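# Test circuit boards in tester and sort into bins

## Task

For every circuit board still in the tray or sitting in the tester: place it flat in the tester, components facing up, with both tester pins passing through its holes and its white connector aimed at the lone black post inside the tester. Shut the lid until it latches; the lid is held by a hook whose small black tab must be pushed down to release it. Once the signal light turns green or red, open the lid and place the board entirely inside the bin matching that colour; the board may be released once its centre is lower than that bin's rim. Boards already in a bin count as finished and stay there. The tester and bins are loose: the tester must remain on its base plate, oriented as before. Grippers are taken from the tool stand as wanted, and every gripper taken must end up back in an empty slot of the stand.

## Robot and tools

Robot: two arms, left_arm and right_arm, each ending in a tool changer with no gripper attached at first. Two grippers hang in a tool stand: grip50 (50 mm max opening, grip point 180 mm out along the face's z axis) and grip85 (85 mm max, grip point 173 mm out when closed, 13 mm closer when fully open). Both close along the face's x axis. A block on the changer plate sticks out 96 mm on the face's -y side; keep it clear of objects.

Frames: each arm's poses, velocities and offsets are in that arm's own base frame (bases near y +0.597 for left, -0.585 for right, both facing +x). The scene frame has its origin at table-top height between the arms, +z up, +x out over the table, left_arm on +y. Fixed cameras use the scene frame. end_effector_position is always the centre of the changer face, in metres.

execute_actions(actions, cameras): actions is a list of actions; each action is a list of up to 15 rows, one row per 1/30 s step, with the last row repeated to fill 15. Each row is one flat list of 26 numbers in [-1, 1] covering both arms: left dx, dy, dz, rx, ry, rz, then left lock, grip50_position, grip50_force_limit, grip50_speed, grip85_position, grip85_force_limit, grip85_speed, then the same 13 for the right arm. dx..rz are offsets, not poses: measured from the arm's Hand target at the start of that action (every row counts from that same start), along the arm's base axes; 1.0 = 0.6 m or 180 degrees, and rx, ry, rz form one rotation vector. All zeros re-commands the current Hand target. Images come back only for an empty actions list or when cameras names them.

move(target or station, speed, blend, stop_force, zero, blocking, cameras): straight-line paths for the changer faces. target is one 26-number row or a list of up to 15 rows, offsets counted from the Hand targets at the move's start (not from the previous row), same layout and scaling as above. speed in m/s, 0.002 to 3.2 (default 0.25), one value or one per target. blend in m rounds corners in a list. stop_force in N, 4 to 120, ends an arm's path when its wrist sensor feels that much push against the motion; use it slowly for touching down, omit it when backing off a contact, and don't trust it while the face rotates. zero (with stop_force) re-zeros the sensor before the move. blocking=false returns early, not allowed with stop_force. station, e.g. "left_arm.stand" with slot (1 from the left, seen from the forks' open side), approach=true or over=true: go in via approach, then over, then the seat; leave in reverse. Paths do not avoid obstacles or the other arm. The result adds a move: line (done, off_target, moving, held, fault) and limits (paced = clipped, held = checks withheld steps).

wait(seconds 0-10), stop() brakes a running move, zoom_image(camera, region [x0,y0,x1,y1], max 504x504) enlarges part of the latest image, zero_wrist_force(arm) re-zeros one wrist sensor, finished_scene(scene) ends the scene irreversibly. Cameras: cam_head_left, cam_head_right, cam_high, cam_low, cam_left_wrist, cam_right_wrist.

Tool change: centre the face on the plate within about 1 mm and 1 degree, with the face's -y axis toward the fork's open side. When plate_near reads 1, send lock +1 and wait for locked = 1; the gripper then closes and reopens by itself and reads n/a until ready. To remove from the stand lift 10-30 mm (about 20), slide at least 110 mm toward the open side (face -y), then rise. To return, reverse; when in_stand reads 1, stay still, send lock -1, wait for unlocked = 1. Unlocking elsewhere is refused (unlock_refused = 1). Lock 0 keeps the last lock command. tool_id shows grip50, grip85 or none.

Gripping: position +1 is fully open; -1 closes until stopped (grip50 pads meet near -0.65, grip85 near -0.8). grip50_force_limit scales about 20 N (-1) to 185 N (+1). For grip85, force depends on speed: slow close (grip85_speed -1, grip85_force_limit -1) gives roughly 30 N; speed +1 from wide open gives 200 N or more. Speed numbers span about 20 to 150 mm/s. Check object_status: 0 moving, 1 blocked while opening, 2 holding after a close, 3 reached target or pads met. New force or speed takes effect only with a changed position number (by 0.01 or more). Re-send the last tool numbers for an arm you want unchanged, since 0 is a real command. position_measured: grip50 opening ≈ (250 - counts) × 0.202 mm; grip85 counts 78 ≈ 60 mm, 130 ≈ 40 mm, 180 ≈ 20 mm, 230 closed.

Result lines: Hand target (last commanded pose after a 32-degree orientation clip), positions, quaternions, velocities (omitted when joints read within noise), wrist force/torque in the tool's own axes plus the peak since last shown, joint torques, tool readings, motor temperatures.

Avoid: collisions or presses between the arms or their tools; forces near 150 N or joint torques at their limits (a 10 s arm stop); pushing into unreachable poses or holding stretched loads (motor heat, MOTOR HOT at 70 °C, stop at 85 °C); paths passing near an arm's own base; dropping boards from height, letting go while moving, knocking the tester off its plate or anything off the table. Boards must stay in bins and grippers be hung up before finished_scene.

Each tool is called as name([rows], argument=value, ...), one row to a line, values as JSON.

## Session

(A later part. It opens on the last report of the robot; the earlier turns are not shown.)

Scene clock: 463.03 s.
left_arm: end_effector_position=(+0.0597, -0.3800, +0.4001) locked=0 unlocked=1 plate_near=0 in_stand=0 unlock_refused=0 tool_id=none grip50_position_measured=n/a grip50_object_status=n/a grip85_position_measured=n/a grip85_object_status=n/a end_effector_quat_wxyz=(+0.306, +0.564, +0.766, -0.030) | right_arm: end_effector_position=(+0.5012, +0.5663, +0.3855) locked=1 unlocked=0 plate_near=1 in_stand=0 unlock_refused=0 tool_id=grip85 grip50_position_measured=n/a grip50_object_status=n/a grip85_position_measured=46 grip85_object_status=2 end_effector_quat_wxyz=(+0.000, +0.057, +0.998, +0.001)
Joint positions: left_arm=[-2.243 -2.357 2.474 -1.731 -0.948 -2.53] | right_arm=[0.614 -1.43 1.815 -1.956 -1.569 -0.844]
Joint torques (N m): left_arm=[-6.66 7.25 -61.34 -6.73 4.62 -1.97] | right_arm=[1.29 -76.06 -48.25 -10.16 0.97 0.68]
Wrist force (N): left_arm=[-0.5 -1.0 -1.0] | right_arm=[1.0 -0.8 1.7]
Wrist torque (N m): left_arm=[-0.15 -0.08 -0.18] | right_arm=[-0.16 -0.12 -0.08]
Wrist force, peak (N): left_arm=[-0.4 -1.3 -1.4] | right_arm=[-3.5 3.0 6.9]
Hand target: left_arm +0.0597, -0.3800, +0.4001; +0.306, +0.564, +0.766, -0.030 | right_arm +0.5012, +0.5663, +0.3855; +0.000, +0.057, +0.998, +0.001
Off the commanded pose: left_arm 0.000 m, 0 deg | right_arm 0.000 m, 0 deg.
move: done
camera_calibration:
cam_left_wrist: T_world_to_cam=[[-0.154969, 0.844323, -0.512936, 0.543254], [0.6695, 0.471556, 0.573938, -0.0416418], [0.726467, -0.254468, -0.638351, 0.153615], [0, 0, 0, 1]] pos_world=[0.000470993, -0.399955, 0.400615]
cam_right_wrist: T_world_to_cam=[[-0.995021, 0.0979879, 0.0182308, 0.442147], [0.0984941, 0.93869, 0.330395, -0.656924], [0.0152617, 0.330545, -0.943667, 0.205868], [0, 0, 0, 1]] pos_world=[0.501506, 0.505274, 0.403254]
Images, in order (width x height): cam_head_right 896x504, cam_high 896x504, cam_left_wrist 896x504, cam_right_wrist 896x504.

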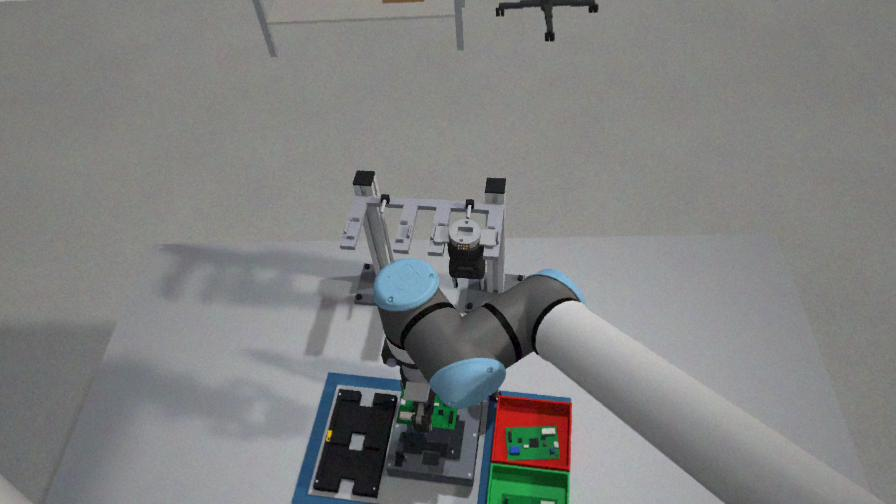

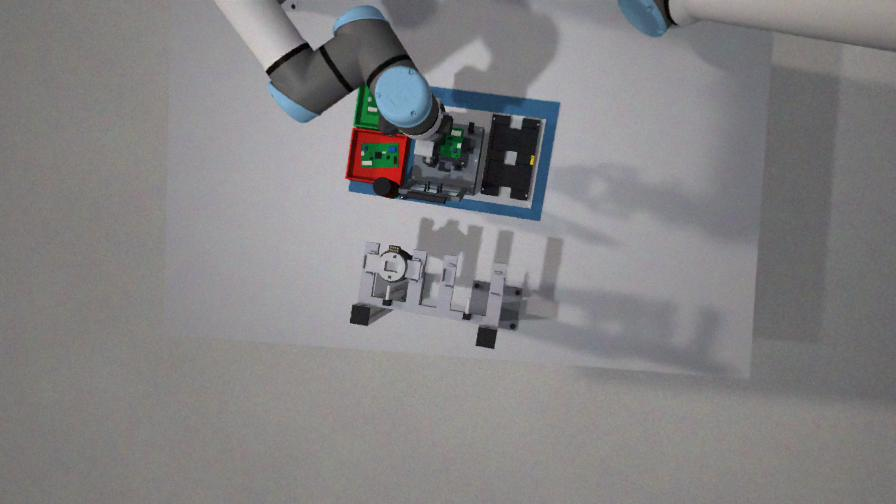

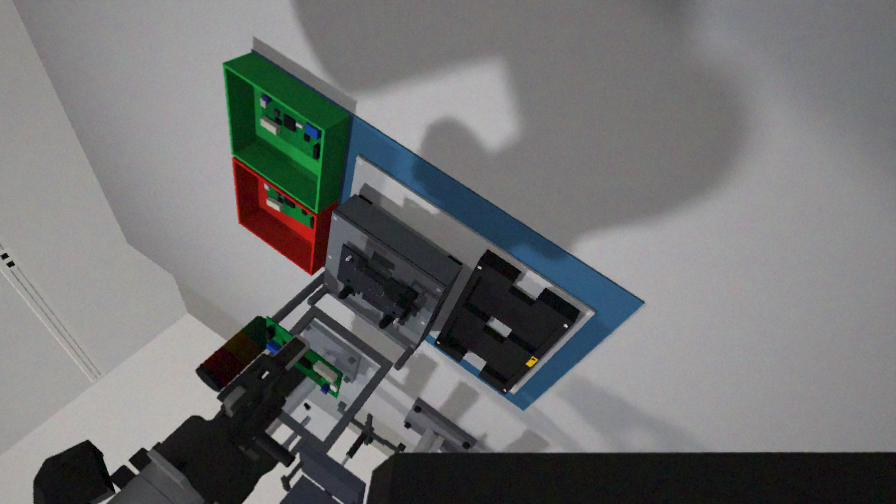

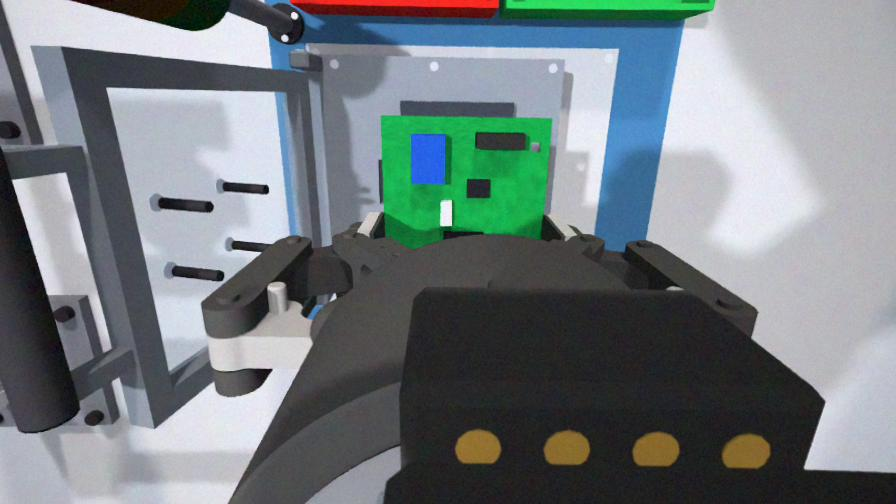

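move(target=[0,0,0,0,0,0,0,1,1,1,1,1,1,-0.202,-0.2838,0,0,0,0,0,1,1,1,-1,-1,-1], speed=0.2, cameras=["cam_right_wrist","cam_high","cam_left_wrist","cam_low"])

Scene clock: 475.30 s.
left_arm: end_effector_position=(+0.0597, -0.3800, +0.4001) locked=0 unlocked=1 plate_near=0 in_stand=0 unlock_refused=0 tool_id=none grip50_position_measured=n/a grip50_object_status=n/a grip85_position_measured=n/a grip85_object_status=n/a end_effector_quat_wxyz=(+0.306, +0.564, +0.766, -0.030) | right_arm: end_effector_position=(+0.3801, +0.3960, +0.3854) locked=1 unlocked=0 plate_near=1 in_stand=0 unlock_refused=0 tool_id=grip85 grip50_position_measured=n/a grip50_object_status=n/a grip85_position_measured=46 grip85_object_status=2 end_effector_quat_wxyz=(+0.000, +0.057, +0.998, +0.001)
Joint positions: left_arm=[-2.243 -2.357 2.474 -1.731 -0.948 -2.53] | right_arm=[0.482 -1.789 2.158 -1.94 -1.569 -0.975]
Joint torques (N m): left_arm=[-5.58 5.49 -62.14 -6.89 4.57 -1.84] | right_arm=[15.33 -55.34 -56.99 -11.96 1.41 2.28]
Wrist force (N): left_arm=[-0.3 -0.8 -0.8] | right_arm=[0.5 -1.1 1.9]
Wrist torque (N m): left_arm=[-0.14 -0.09 -0.19] | right_arm=[-0.15 -0.09 -0.22]
Wrist force, peak (N): left_arm=[-0.2 -1.1 -1.3] | right_arm=[4.5 -6.4 1.9]
Hand target: left_arm +0.0597, -0.3800, +0.4001; +0.306, +0.564, +0.766, -0.030 | right_arm +0.3800, +0.3960, +0.3855; +0.000, +0.057, +0.998, +0.001
Off the commanded pose: left_arm 0.000 m, 0 deg | right_arm 0.000 m, 0 deg.
move: done
camera_calibration:
cam_left_wrist: T_world_to_cam=[[-0.154969, 0.844323, -0.512936, 0.543254], [0.6695, 0.471556, 0.573938, -0.0416418], [0.726467, -0.254468, -0.638351, 0.153615], [0, 0, 0, 1]] pos_world=[0.000470993, -0.399955, 0.400615]
cam_right_wrist: T_world_to_cam=[[-0.995005, 0.0981059, 0.0184711, 0.338194], [0.098687, 0.938719, 0.330254, -0.485164], [0.0150607, 0.330427, -0.943711, 0.264142], [0, 0, 0, 1]] pos_world=[0.380406, 0.334974, 0.403254]
Images, in order (width x height): cam_high 896x504, cam_low 896x504, cam_left_wrist 896x504, cam_right_wrist 896x504.

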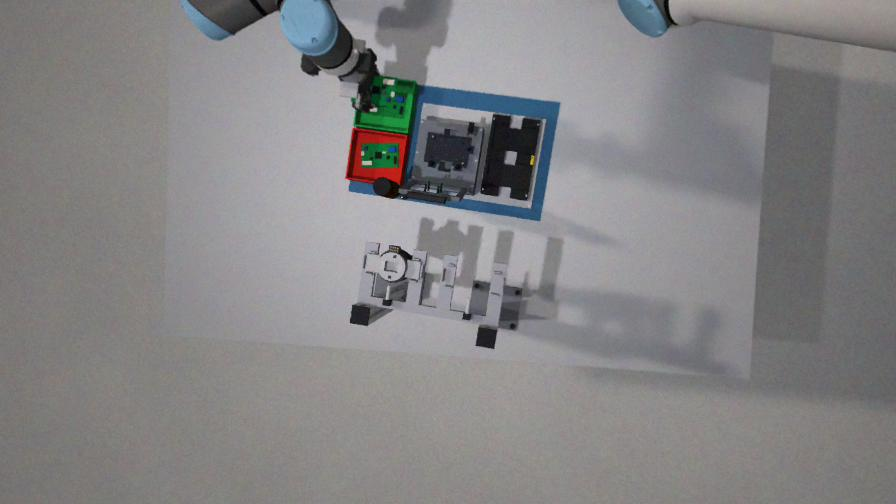

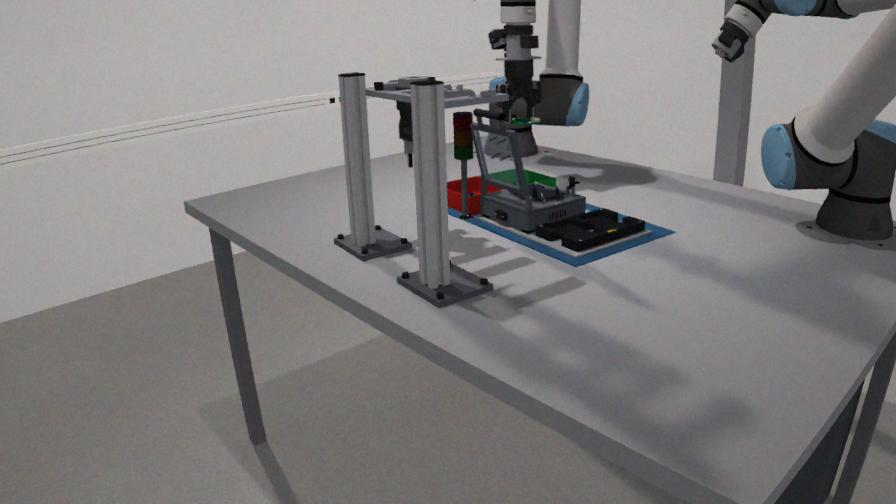

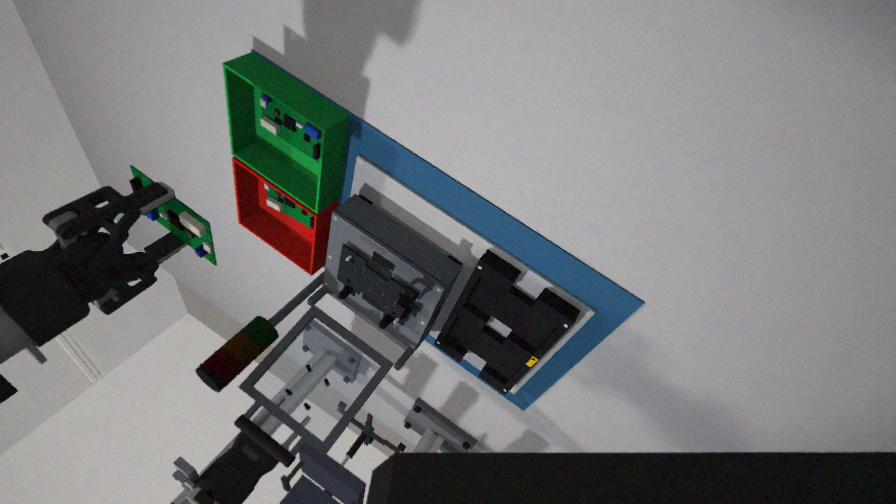

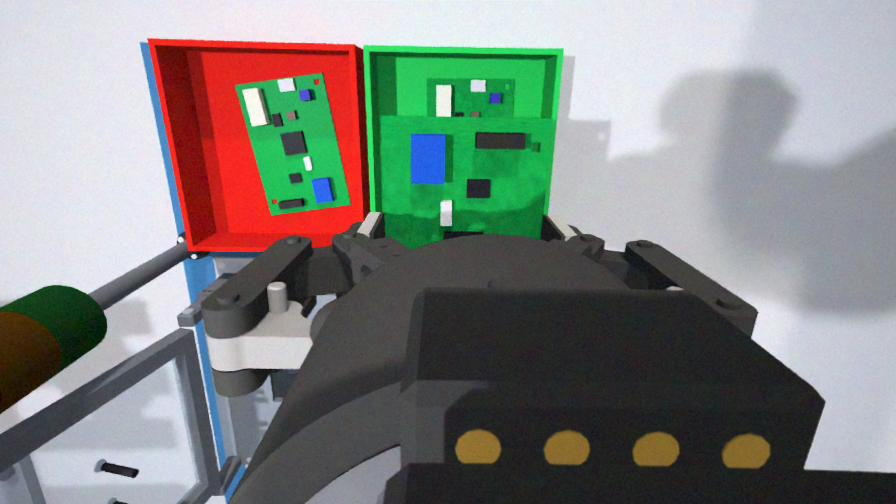

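zoom_image(camera="cam_high", region=[330, 60, 510, 220])

zoom_image(camera="cam_left_wrist", region=[200, 30, 380, 290])

zoom_image(camera="cam_right_wrist", region=[340, 20, 600, 260])

Scaled by 2.800 from the camera's 896x504 image, which has a finer 1280x720 frame.

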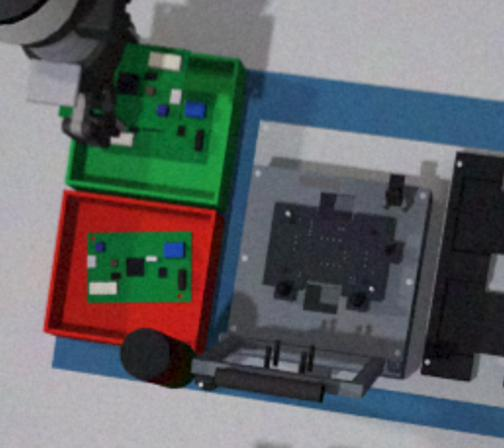

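Scaled by 1.938 from the camera's 896x504 image, which has a finer 1280x720 frame.

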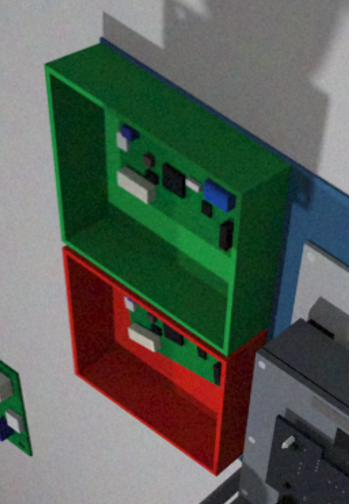

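Scaled by 1.938 from the camera's 896x504 image, which has a finer 1280x720 frame.

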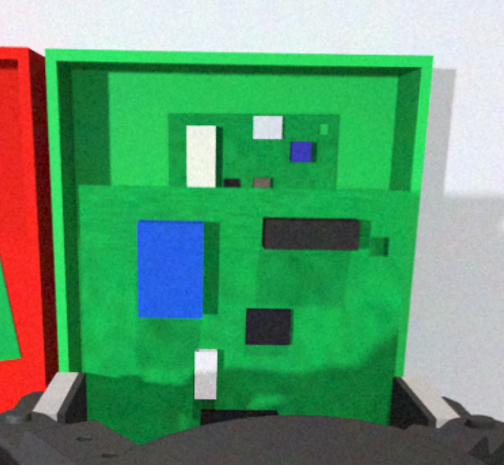

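move(target=[0,0,0,0,0,0,0,1,1,1,1,1,1,-0.0083,-0.0283,-0.2092,0,0,0,0,1,1,1,-1,-1,-1], speed=0.15, cameras=["cam_right_wrist","cam_left_wrist"])

zoom_image(camera="cam_right_wrist", region=[280, 20, 660, 260])

zoom_image(camera="cam_left_wrist", region=[200, 30, 380, 290])

Scene clock: 544.87 s.
left_arm: end_effector_position=(+0.0597, -0.3800, +0.4001) locked=0 unlocked=1 plate_near=0 in_stand=0 unlock_refused=0 tool_id=none grip50_position_measured=n/a grip50_object_status=n/a grip85_position_measured=n/a grip85_object_status=n/a end_effector_quat_wxyz=(+0.306, +0.564, +0.766, -0.030) | right_arm: end_effector_position=(+0.3751, +0.3790, +0.2600) locked=1 unlocked=0 plate_near=1 in_stand=0 unlock_refused=0 tool_id=grip85 grip50_position_measured=n/a grip50_object_status=n/a grip85_position_measured=46 grip85_object_status=2 end_effector_quat_wxyz=(+0.000, +0.057, +0.998, +0.001)
Joint positions: left_arm=[-2.243 -2.357 2.474 -1.731 -0.948 -2.53] | right_arm=[0.457 -1.692 2.333 -2.212 -1.569 -1]
Joint torques (N m): left_arm=[-4.57 3.86 -60.58 -7.04 4.14 -1.9] | right_arm=[18.49 -42.2 -53.75 -6.65 -0.57 2.05]
Wrist force (N): left_arm=[-0.3 -1.0 -1.1] | right_arm=[0.4 -0.6 1.7]
Wrist torque (N m): left_arm=[-0.15 -0.09 -0.19] | right_arm=[-0.13 -0.04 -0.04]
Wrist force, peak (N): left_arm=[-0.6 -1.5 -1.1] | right_arm=[1.2 -1.9 7.7]
Hand target: left_arm +0.0597, -0.3800, +0.4001; +0.306, +0.564, +0.766, -0.030 | right_arm +0.3750, +0.3791, +0.2600; +0.000, +0.057, +0.998, +0.001
Off the commanded pose: left_arm 0.000 m, 0 deg | right_arm 0.000 m, 0 deg.
move: done
camera_calibration:
cam_left_wrist: T_world_to_cam=[[-0.154969, 0.844323, -0.512936, 0.543254], [0.6695, 0.471556, 0.573938, -0.0416418], [0.726467, -0.254468, -0.638351, 0.153615], [0, 0, 0, 1]] pos_world=[0.000470993, -0.399955, 0.400615]
cam_right_wrist: T_world_to_cam=[[-0.995012, 0.0980496, 0.0183578, 0.337258], [0.0985944, 0.938683, 0.330384, -0.427256], [0.0151619, 0.330546, -0.943668, 0.151311], [0, 0, 0, 1]] pos_world=[0.375406, 0.317974, 0.277754]
Images, in order (width x height): cam_left_wrist 896x504, cam_right_wrist 896x504.

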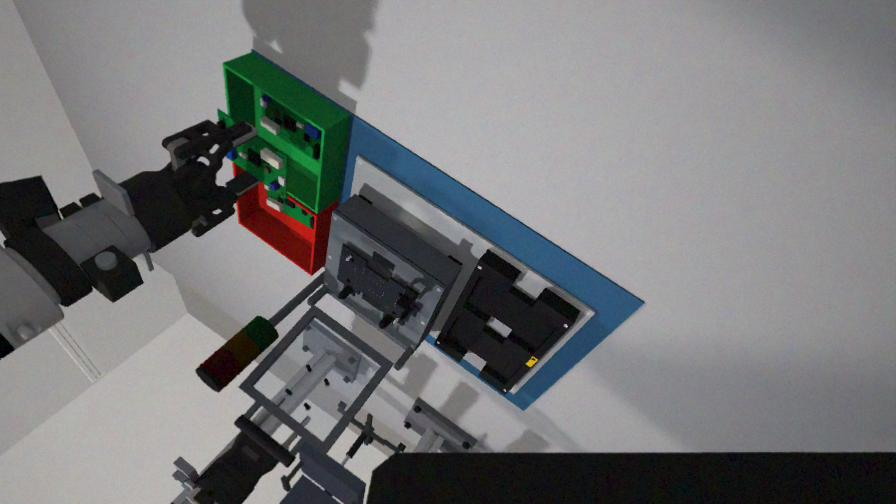

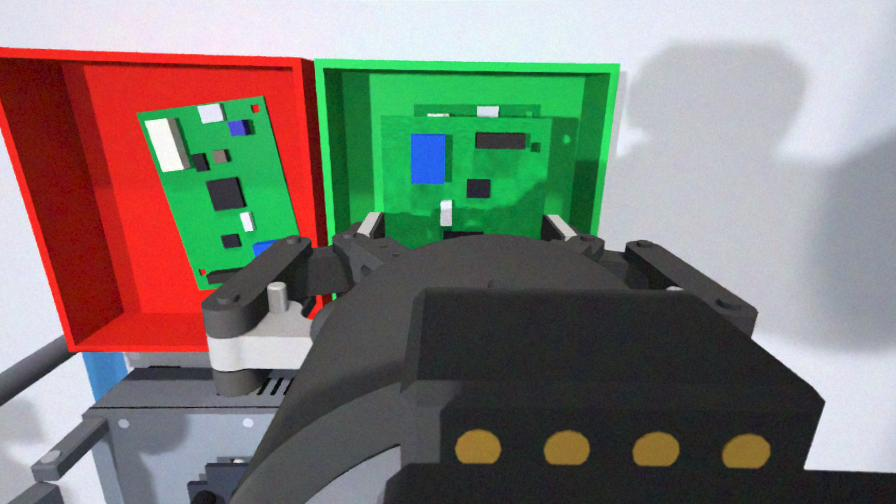

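Scaled by 1.326 from the camera's 896x504 image, which has a finer 1280x720 frame.

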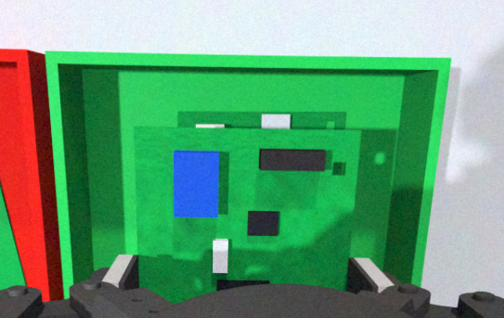

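Scaled by 1.938 from the camera's 896x504 image, which has a finer 1280x720 frame.

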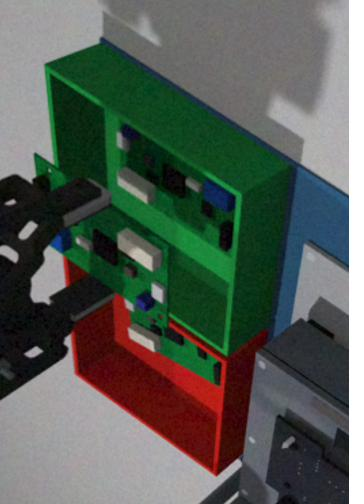

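move([
  [0,0,0,0,0,0,0,1,1,1,1,1,1,-0.0033,0,-0.075,0,0,0,0,1,1,1,-1,-1,-1],
  [0,0,0,0,0,0,0,1,1,1,1,1,1,-0.0033,0,-0.1283,0,0,0,0,1,1,1,-1,-1,-1],
], speed=[0.05,0.015], stop_force=7, cameras=["cam_right_wrist","cam_left_wrist"])

zoom_image(camera="cam_left_wrist", region=[200, 30, 380, 290])

Scene clock: 554.97 s.
left_arm: end_effector_position=(+0.0597, -0.3800, +0.4001) locked=0 unlocked=1 plate_near=0 in_stand=0 unlock_refused=0 tool_id=none grip50_position_measured=n/a grip50_object_status=n/a grip85_position_measured=n/a grip85_object_status=n/a end_effector_quat_wxyz=(+0.306, +0.564, +0.766, -0.030) | right_arm: end_effector_position=(+0.3730, +0.3791, +0.1966) locked=1 unlocked=0 plate_near=1 in_stand=0 unlock_refused=0 tool_id=grip85 grip50_position_measured=n/a grip50_object_status=n/a grip85_position_measured=46 grip85_object_status=2 end_effector_quat_wxyz=(+0.000, +0.057, +0.998, +0.001)
Joint positions: left_arm=[-2.243 -2.357 2.474 -1.731 -0.948 -2.53] | right_arm=[0.459 -1.597 2.396 -2.37 -1.569 -0.998]
Joint torques (N m): left_arm=[-4.11 6.3 -60.93 -6.93 4.49 -2.13] | right_arm=[11.88 -59.9 -54.04 -3.84 1.18 0.85]
Wrist force (N): left_arm=[-0.5 -1.2 -1.0] | right_arm=[1.3 -0.5 1.4]
Wrist torque (N m): left_arm=[-0.16 -0.07 -0.18] | right_arm=[-0.14 -0.12 -0.23]
Wrist force, peak (N): left_arm=[-0.5 -1.3 -1.4] | right_arm=[4.8 -1.8 -27.4]
Hand target: left_arm +0.0597, -0.3800, +0.4001; +0.306, +0.564, +0.766, -0.030 | right_arm +0.3730, +0.3791, +0.1966; +0.000, +0.057, +0.998, +0.001 (not the last commanded pose)
Off the commanded pose: left_arm 0.000 m, 0 deg | right_arm 0.014 m, 0 deg.
move: contact (right_arm); path passed 1 of 2 targets
camera_calibration:
cam_left_wrist: T_world_to_cam=[[-0.154969, 0.844323, -0.512936, 0.543254], [0.6695, 0.471556, 0.573938, -0.0416418], [0.726467, -0.254468, -0.638351, 0.153615], [0, 0, 0, 1]] pos_world=[0.000470993, -0.399955, 0.400615]
cam_right_wrist: T_world_to_cam=[[-0.995022, 0.0979552, 0.0183247, 0.336472], [0.0984944, 0.938693, 0.330385, -0.406078], [0.0151617, 0.330545, -0.943668, 0.0915128], [0, 0, 0, 1]] pos_world=[0.373406, 0.317974, 0.214354]
Images, in order (width x height): cam_left_wrist 896x504, cam_right_wrist 896x504.

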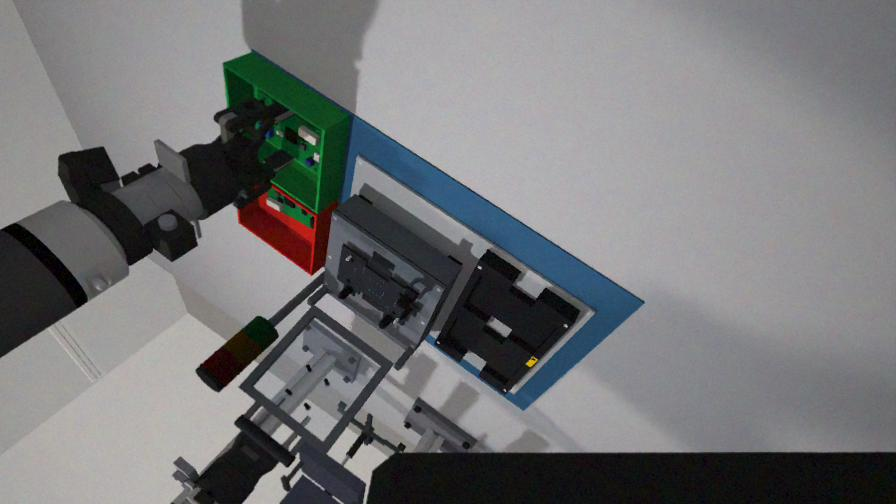

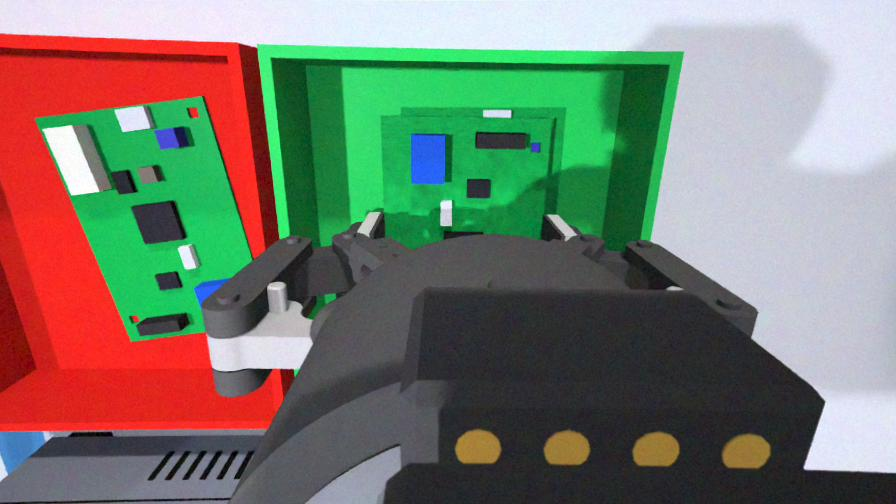

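Scaled by 1.938 from the camera's 896x504 image, which has a finer 1280x720 frame.

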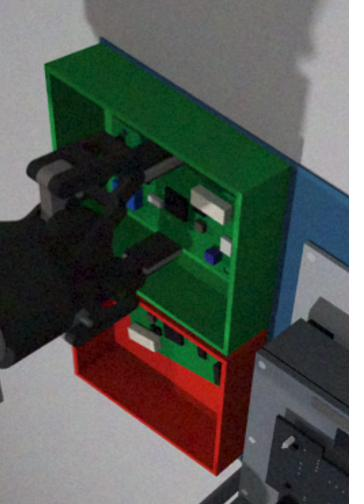

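move([
  [0,0,0,0,0,0,0,1,1,1,1,1,1,0,0,-0.0015,0,0,0,0,1,1,1,0.82,-1,-1],
  [0,0,0,0,0,0,0,1,1,1,1,1,1,0,0,0.05,0,0,0,0,1,1,1,0.82,-1,-1],
  [0,0,0,0,0,0,0,1,1,1,1,1,1,0,0,0.27,0,0,0,0,1,1,1,0.82,-1,-1],
], speed=[0.02,0.04,0.2], blend=[0,0.003,0], cameras=["cam_right_wrist","cam_left_wrist"])

zoom_image(camera="cam_left_wrist", region=[200, 30, 380, 290])

zoom_image(camera="cam_right_wrist", region=[280, 20, 660, 260])

Scene clock: 562.60 s.
left_arm: end_effector_position=(+0.0597, -0.3800, +0.4001) locked=0 unlocked=1 plate_near=0 in_stand=0 unlock_refused=0 tool_id=none grip50_position_measured=n/a grip50_object_status=n/a grip85_position_measured=n/a grip85_object_status=n/a end_effector_quat_wxyz=(+0.306, +0.564, +0.766, -0.030) | right_arm: end_effector_position=(+0.3730, +0.3791, +0.3585) locked=1 unlocked=0 plate_near=1 in_stand=0 unlock_refused=0 tool_id=grip85 grip50_position_measured=n/a grip50_object_status=n/a grip85_position_measured=26 grip85_object_status=3 end_effector_quat_wxyz=(+0.000, +0.057, +0.998, +0.001)
Joint positions: left_arm=[-2.243 -2.357 2.474 -1.731 -0.948 -2.53] | right_arm=[0.459 -1.801 2.219 -1.988 -1.569 -0.998]
Joint torques (N m): left_arm=[-4.6 6.8 -61.63 -6.81 4.63 -1.6] | right_arm=[-17.58 -47.6 -55.43 -6.24 -0.57 -2.23]
Wrist force (N): left_arm=[-0.4 -0.9 -1.4] | right_arm=[0.7 -0.8 1.4]
Wrist torque (N m): left_arm=[-0.15 -0.08 -0.18] | right_arm=[-0.13 -0.10 -0.25]
Wrist force, peak (N): left_arm=[-0.4 -1.5 -1.2] | right_arm=[0.3 -1.1 7.8]
Hand target: left_arm +0.0597, -0.3800, +0.4001; +0.306, +0.564, +0.766, -0.030 | right_arm +0.3730, +0.3791, +0.3586; +0.000, +0.057, +0.998, +0.001
Off the commanded pose: left_arm 0.000 m, 0 deg | right_arm 0.000 m, 0 deg.
move: done
camera_calibration:
cam_left_wrist: T_world_to_cam=[[-0.154969, 0.844323, -0.512936, 0.543254], [0.6695, 0.471556, 0.573938, -0.0416418], [0.726467, -0.254468, -0.638351, 0.153615], [0, 0, 0, 1]] pos_world=[0.000470993, -0.399955, 0.400615]
cam_right_wrist: T_world_to_cam=[[-0.995023, 0.0979471, 0.0183218, 0.333508], [0.0984857, 0.938694, 0.330385, -0.459597], [0.0151617, 0.330545, -0.943668, 0.244387], [0, 0, 0, 1]] pos_world=[0.373406, 0.317974, 0.376354]
Images, in order (width x height): cam_left_wrist 896x504, cam_right_wrist 896x504.

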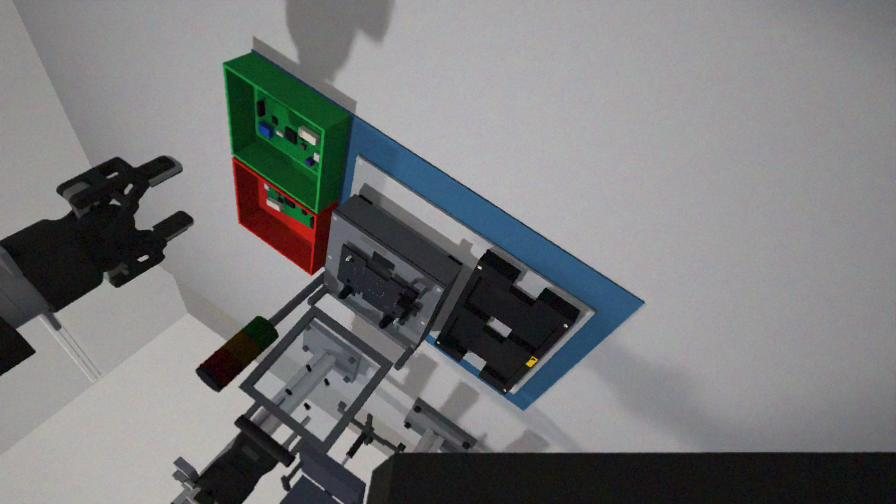

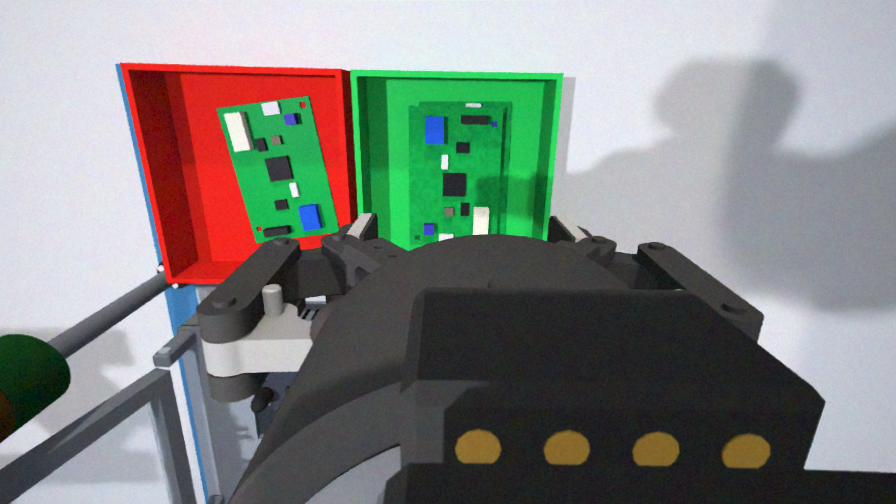

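Scaled by 1.938 from the camera's 896x504 image, which has a finer 1280x720 frame.

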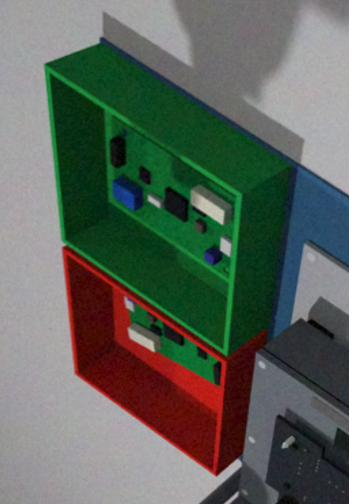

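Scaled by 1.326 from the camera's 896x504 image, which has a finer 1280x720 frame.

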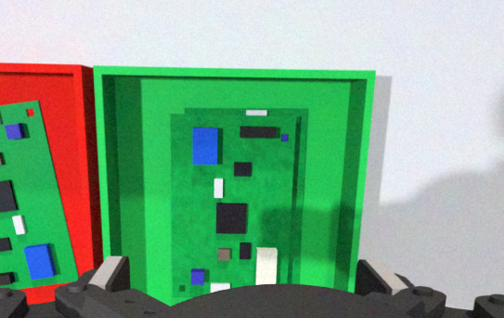

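move([
  [0,0,0,0,0,0,0,1,1,1,1,1,1,0,0,0.3523,0,0,0,0,1,1,1,0.5,-1,0],
  [0,0,0,0,0,0,0,1,1,1,1,1,1,0.5217,0.5198,0.3523,0,0,-0.5,0,1,1,1,0.5,-1,0],
], speed=[0.3,0.4], blend=[0.05,0], cameras=["cam_high","cam_low"])

Scene clock: 574.47 s.
left_arm: end_effector_position=(+0.0597, -0.3800, +0.4001) locked=0 unlocked=1 plate_near=0 in_stand=0 unlock_refused=0 tool_id=none grip50_position_measured=n/a grip50_object_status=n/a grip85_position_measured=n/a grip85_object_status=n/a end_effector_quat_wxyz=(+0.306, +0.564, +0.766, -0.030) | right_arm: end_effector_position=(+0.6859, +0.6910, +0.5700) locked=1 unlocked=0 plate_near=1 in_stand=0 unlock_refused=0 tool_id=grip85 grip50_position_measured=n/a grip50_object_status=n/a grip85_position_measured=66 grip85_object_status=3 end_effector_quat_wxyz=(+0.000, +0.746, +0.666, +0.001)
Joint positions: left_arm=[-2.243 -2.357 2.474 -1.731 -0.948 -2.53] | right_arm=[0.609 -1.12 1.077 -1.529 -1.571 0.722]
Joint torques (N m): left_arm=[-4.62 9.02 -61.6 -6.51 4.57 -1.69] | right_arm=[-16.47 -106.4 -63.29 -10.58 -0.48 1.65]
Wrist force (N): left_arm=[-0.3 -0.8 -1.4] | right_arm=[1.0 -0.7 1.1]
Wrist torque (N m): left_arm=[-0.15 -0.09 -0.19] | right_arm=[-0.14 -0.11 -0.11]
Wrist force, peak (N): left_arm=[-0.4 -1.4 -1.2] | right_arm=[0.5 -0.6 11.0]
Hand target: left_arm +0.0597, -0.3800, +0.4001; +0.306, +0.564, +0.766, -0.030 | right_arm +0.6861, +0.6909, +0.5700; +0.000, +0.746, +0.666, +0.001
Off the commanded pose: left_arm 0.000 m, 0 deg | right_arm 0.000 m, 0 deg.
move: done
Images, in order (width x height): cam_high 896x504, cam_low 896x504.

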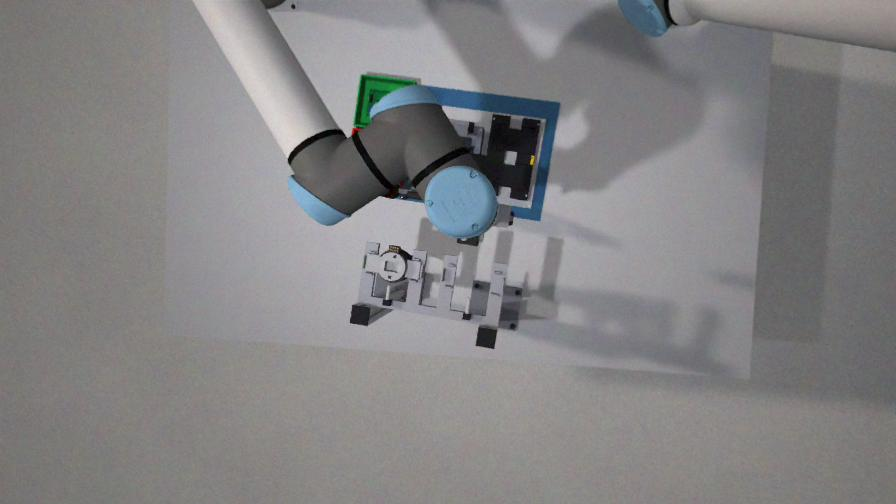

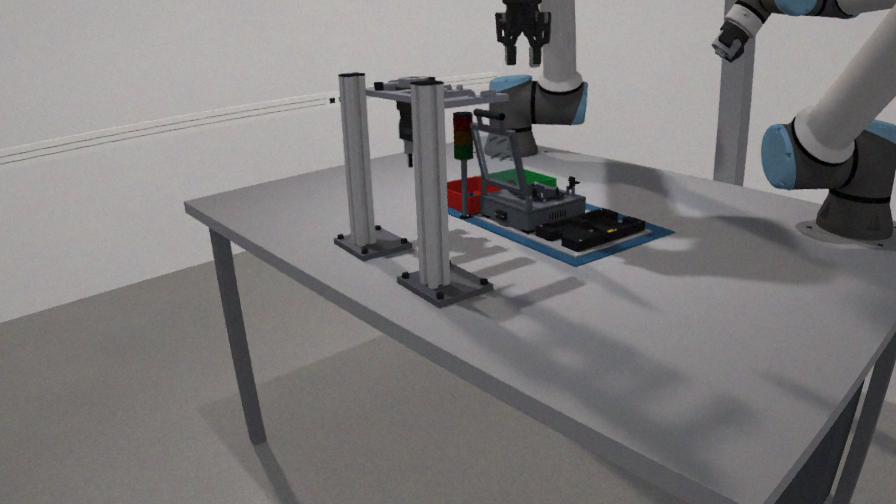

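move(station="right_arm.stand", slot=1, approach=true, speed=0.2, cameras=["cam_low"])

Scene clock: 577.00 s.
left_arm: end_effector_position=(+0.0597, -0.3800, +0.4001) locked=0 unlocked=1 plate_near=0 in_stand=0 unlock_refused=0 tool_id=none grip50_position_measured=n/a grip50_object_status=n/a grip85_position_measured=n/a grip85_object_status=n/a end_effector_quat_wxyz=(+0.306, +0.564, +0.766, -0.030) | right_arm: end_effector_position=(+0.6863, +0.6914, +0.3830) locked=1 unlocked=0 plate_near=1 in_stand=0 unlock_refused=0 tool_id=grip85 grip50_position_measured=n/a grip50_object_status=n/a grip85_position_measured=66 grip85_object_status=3 end_effector_quat_wxyz=(+0.000, +0.744, +0.668, +0.001)
Joint positions: left_arm=[-2.243 -2.357 2.474 -1.731 -0.948 -2.53] | right_arm=[0.609 -1.082 1.352 -1.841 -1.57 0.717]
Joint torques (N m): left_arm=[-5.49 4.02 -62.26 -6.75 4.55 -1.37] | right_arm=[18.66 -124.09 -58.97 -5.66 2.42 -1.05]
Wrist force (N): left_arm=[-0.2 -1.4 -1.1] | right_arm=[1.1 -0.6 1.1]
Wrist torque (N m): left_arm=[-0.18 -0.09 -0.18] | right_arm=[-0.17 -0.08 -0.10]
Wrist force, peak (N): left_arm=[-0.6 -1.3 -1.4] | right_arm=[0.9 -1.0 8.9]
Hand target: left_arm +0.0597, -0.3800, +0.4001; +0.306, +0.564, +0.766, -0.030 | right_arm +0.6863, +0.6914, +0.3829; +0.000, +0.744, +0.668, +0.001
Tool commands: left_gripper/lock=+0.0 left_gripper/grip50_position=+1.0 left_gripper/grip50_force_limit=+1.0 left_gripper/grip50_speed=+1.0 left_gripper/grip85_position=+1.0 left_gripper/grip85_force_limit=+1.0 left_gripper/grip85_speed=+1.0 right_gripper/lock=+0.0 right_gripper/grip50_position=+1.0 right_gripper/grip50_force_limit=+1.0 right_gripper/grip50_speed=+1.0 right_gripper/grip85_position=+0.5 right_gripper/grip85_force_limit=-1.0 right_gripper/grip85_speed=+0.0
Off the commanded pose: right_arm 0.000 m, 0 deg.
move: done; to station right_arm.stand, slot 1, approach point
Images, in order (width x height): cam_low 896x504.

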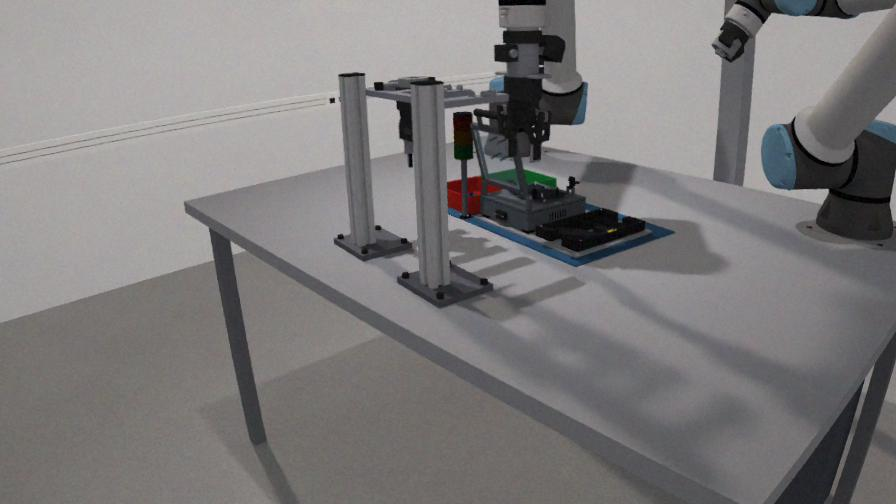

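move(station="right_arm.stand", slot=1, over=true, speed=0.12, stop_force=20)

move(station="right_arm.stand", slot=1, speed=0.02, stop_force=20, cameras=["cam_high","cam_low"])

Scene clock: 581.77 s.
left_arm: end_effector_position=(+0.0597, -0.3800, +0.4001) locked=0 unlocked=1 plate_near=0 in_stand=0 unlock_refused=0 tool_id=none grip50_position_measured=n/a grip50_object_status=n/a grip85_position_measured=n/a grip85_object_status=n/a end_effector_quat_wxyz=(+0.306, +0.564, +0.766, -0.030) | right_arm: end_effector_position=(+0.8254, +0.6763, +0.3832) locked=1 unlocked=0 plate_near=1 in_stand=0 unlock_refused=0 tool_id=grip85 grip50_position_measured=n/a grip50_object_status=n/a grip85_position_measured=66 grip85_object_status=3 end_effector_quat_wxyz=(+0.000, +0.744, +0.668, +0.001)
Joint positions: left_arm=[-2.243 -2.357 2.474 -1.731 -0.948 -2.53] | right_arm=[0.522 -0.923 1.097 -1.747 -1.57 0.63]
Joint torques (N m): left_arm=[-4.99 6.78 -61.31 -6.64 4.8 -1.5] | right_arm=[20.82 -131.64 -55.59 -11 -1.15 2.69]
Wrist force (N): left_arm=[-0.2 -1.0 -1.1] | right_arm=[0.8 -0.8 1.0]
Wrist torque (N m): left_arm=[-0.15 -0.10 -0.18] | right_arm=[-0.16 -0.06 -0.11]
Wrist force, peak (N): left_arm=[-0.2 -1.1 -1.5] | right_arm=[3.1 -7.4 1.2]
Hand target: left_arm +0.0597, -0.3800, +0.4001; +0.306, +0.564, +0.766, -0.030 | right_arm +0.8254, +0.6763, +0.3832; +0.000, +0.744, +0.668, +0.001
Tool commands: left_gripper/lock=+0.0 left_gripper/grip50_position=+1.0 left_gripper/grip50_force_limit=+1.0 left_gripper/grip50_speed=+1.0 left_gripper/grip85_position=+1.0 left_gripper/grip85_force_limit=+1.0 left_gripper/grip85_speed=+1.0 right_gripper/lock=+0.0 right_gripper/grip50_position=+1.0 right_gripper/grip50_force_limit=+1.0 right_gripper/grip50_speed=+1.0 right_gripper/grip85_position=+0.5 right_gripper/grip85_force_limit=-1.0 right_gripper/grip85_speed=+0.0
Off the commanded pose: right_arm 0.000 m, 0 deg.
move: done; to station right_arm.stand, slot 1, over the seat

Scene clock: 583.83 s.
left_arm: end_effector_position=(+0.0597, -0.3800, +0.4001) locked=0 unlocked=1 plate_near=0 in_stand=0 unlock_refused=0 tool_id=none grip50_position_measured=n/a grip50_object_status=n/a grip85_position_measured=n/a grip85_object_status=n/a end_effector_quat_wxyz=(+0.306, +0.564, +0.766, -0.030) | right_arm: end_effector_position=(+0.8255, +0.6763, +0.3615) locked=1 unlocked=0 plate_near=1 in_stand=1 unlock_refused=0 tool_id=grip85 grip50_position_measured=n/a grip50_object_status=n/a grip85_position_measured=66 grip85_object_status=3 end_effector_quat_wxyz=(+0.000, +0.744, +0.668, +0.001)
Joint positions: left_arm=[-2.243 -2.357 2.474 -1.731 -0.948 -2.53] | right_arm=[0.522 -0.915 1.123 -1.78 -1.57 0.63]
Joint torques (N m): left_arm=[-3.35 6.08 -62.08 -6.78 4.45 -1.59] | right_arm=[18.76 -126.15 -58.6 -1.84 -1.26 2.37]
Wrist force (N): left_arm=[-0.1 -1.1 -1.3] | right_arm=[1.6 1.0 -16.2]
Wrist torque (N m): left_arm=[-0.16 -0.10 -0.19] | right_arm=[0.09 -0.94 -0.18]
Wrist force, peak (N): left_arm=[-0.7 -1.1 -1.3] | right_arm=[-0.3 -2.0 -22.6]
Hand target: left_arm +0.0597, -0.3800, +0.4001; +0.306, +0.564, +0.766, -0.030 | right_arm +0.8255, +0.6763, +0.3615; +0.000, +0.744, +0.668, +0.001
Tool commands: left_gripper/lock=+0.0 left_gripper/grip50_position=+1.0 left_gripper/grip50_force_limit=+1.0 left_gripper/grip50_speed=+1.0 left_gripper/grip85_position=+1.0 left_gripper/grip85_force_limit=+1.0 left_gripper/grip85_speed=+1.0 right_gripper/lock=+0.0 right_gripper/grip50_position=+1.0 right_gripper/grip50_force_limit=+1.0 right_gripper/grip50_speed=+1.0 right_gripper/grip85_position=+0.5 right_gripper/grip85_force_limit=-1.0 right_gripper/grip85_speed=+0.0
Off the commanded pose: right_arm 0.000 m, 0 deg.
move: contact (right_arm); to station right_arm.stand, slot 1
Images, in order (width x height): cam_high 896x504, cam_low 896x504.

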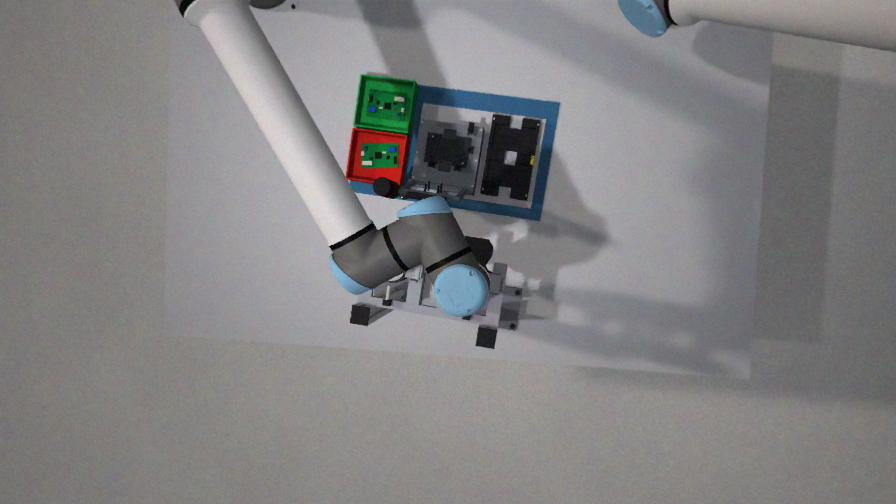

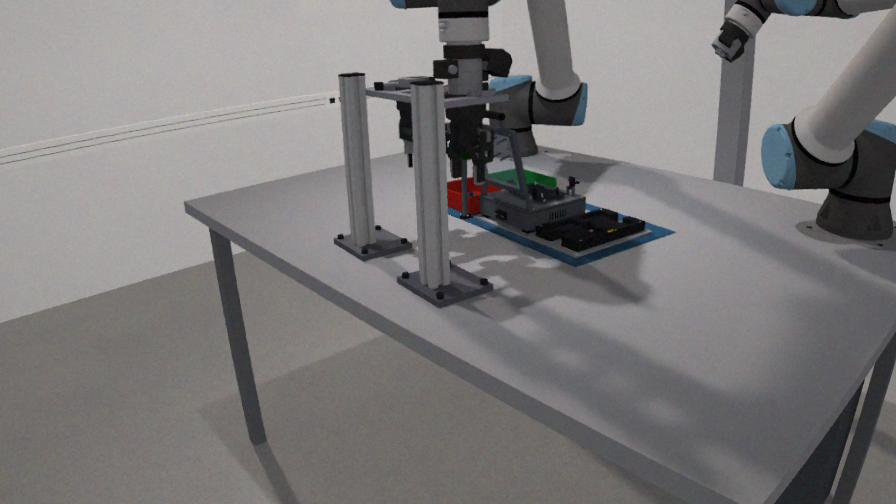

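in_stand=1. Unlock.

move(target=[0,0,0,0,0,0,0,1,1,1,1,1,1,0,0,0,0,0,0,-1,1,1,1,0.5,-1,0])

wait(seconds=1.5)

Scene clock: 586.33 s.
left_arm: end_effector_position=(+0.0597, -0.3800, +0.4001) locked=0 unlocked=1 plate_near=0 in_stand=0 unlock_refused=0 tool_id=none grip50_position_measured=n/a grip50_object_status=n/a grip85_position_measured=n/a grip85_object_status=n/a end_effector_quat_wxyz=(+0.306, +0.564, +0.766, -0.030) | right_arm: end_effector_position=(+0.8255, +0.6763, +0.3615) locked=1 unlocked=0 plate_near=1 in_stand=1 unlock_refused=0 tool_id=grip85 grip50_position_measured=n/a grip50_object_status=n/a grip85_position_measured=66 grip85_object_status=3 end_effector_quat_wxyz=(+0.000, +0.744, +0.668, +0.001)
Joint positions: left_arm=[-2.243 -2.357 2.474 -1.731 -0.948 -2.53] | right_arm=[0.522 -0.915 1.123 -1.78 -1.57 0.63]
Joint torques (N m): left_arm=[-2.37 3.35 -61.59 -6.94 4.47 -1.67] | right_arm=[14.73 -111.78 -50.15 -1.99 -1.21 1.82]
Wrist force (N): left_arm=[-0.5 -1.0 -0.9] | right_arm=[1.6 0.9 -1.1]
Wrist torque (N m): left_arm=[-0.15 -0.07 -0.19] | right_arm=[0.08 -0.91 -0.19]
Wrist force, peak (N): left_arm=[-0.6 -1.4 -1.5] | right_arm=[2.3 1.0 -16.1]
Hand target: left_arm +0.0597, -0.3800, +0.4001; +0.306, +0.564, +0.766, -0.030 | right_arm +0.8255, +0.6763, +0.3615; +0.000, +0.744, +0.668, +0.001
Tool commands: left_gripper/lock=+0.0 left_gripper/grip50_position=+1.0 left_gripper/grip50_force_limit=+1.0 left_gripper/grip50_speed=+1.0 left_gripper/grip85_position=+1.0 left_gripper/grip85_force_limit=+1.0 left_gripper/grip85_speed=+1.0 right_gripper/lock=+0.0 right_gripper/grip50_position=+1.0 right_gripper/grip50_force_limit=+1.0 right_gripper/grip50_speed=+1.0 right_gripper/grip85_position=+0.5 right_gripper/grip85_force_limit=-1.0 right_gripper/grip85_speed=+0.0
Off the commanded pose: left_arm 0.000 m, 0 deg | right_arm 0.000 m, 0 deg.
move: done

Scene clock: 587.83 s.
left_arm: end_effector_position=(+0.0597, -0.3800, +0.4001) locked=0 unlocked=1 plate_near=0 in_stand=0 unlock_refused=0 tool_id=none grip50_position_measured=n/a grip50_object_status=n/a grip85_position_measured=n/a grip85_object_status=n/a end_effector_quat_wxyz=(+0.306, +0.564, +0.766, -0.030) | right_arm: end_effector_position=(+0.8255, +0.6763, +0.3615) locked=0 unlocked=1 plate_near=1 in_stand=1 unlock_refused=0 tool_id=none grip50_position_measured=n/a grip50_object_status=n/a grip85_position_measured=n/a grip85_object_status=n/a end_effector_quat_wxyz=(+0.000, +0.744, +0.668, +0.001)
Joint positions: left_arm=[-2.243 -2.357 2.474 -1.731 -0.948 -2.53] | right_arm=[0.522 -0.915 1.123 -1.78 -1.57 0.63]
Joint torques (N m): left_arm=[-3.76 6.81 -61.44 -6.96 4.55 -1.68] | right_arm=[12.75 -111.71 -50.23 -6.2 -1.22 1.26]
Wrist force (N): left_arm=[-0.3 -0.5 -1.1] | right_arm=[0.8 -0.8 -0.8]
Wrist torque (N m): left_arm=[-0.13 -0.09 -0.18] | right_arm=[-0.13 -0.08 -0.12]
Wrist force, peak (N): left_arm=[-0.5 -1.2 -1.5] | right_arm=[1.7 0.3 -2.3]
Hand target: left_arm +0.0597, -0.3800, +0.4001; +0.306, +0.564, +0.766, -0.030 | right_arm +0.8255, +0.6763, +0.3615; +0.000, +0.744, +0.668, +0.001
Tool commands: left_gripper/lock=+0.0 left_gripper/grip50_position=+1.0 left_gripper/grip50_force_limit=+1.0 left_gripper/grip50_speed=+1.0 left_gripper/grip85_position=+1.0 left_gripper/grip85_force_limit=+1.0 left_gripper/grip85_speed=+1.0 right_gripper/lock=+0.0 right_gripper/grip50_position=+1.0 right_gripper/grip50_force_limit=+1.0 right_gripper/grip50_speed=+1.0 right_gripper/grip85_position=+0.5 right_gripper/grip85_force_limit=-1.0 right_gripper/grip85_speed=+0.0
Off the commanded pose: left_arm 0.000 m, 0 deg | right_arm 0.000 m, 0 deg.
wait: 1.50 s; at rest by 0.23 s


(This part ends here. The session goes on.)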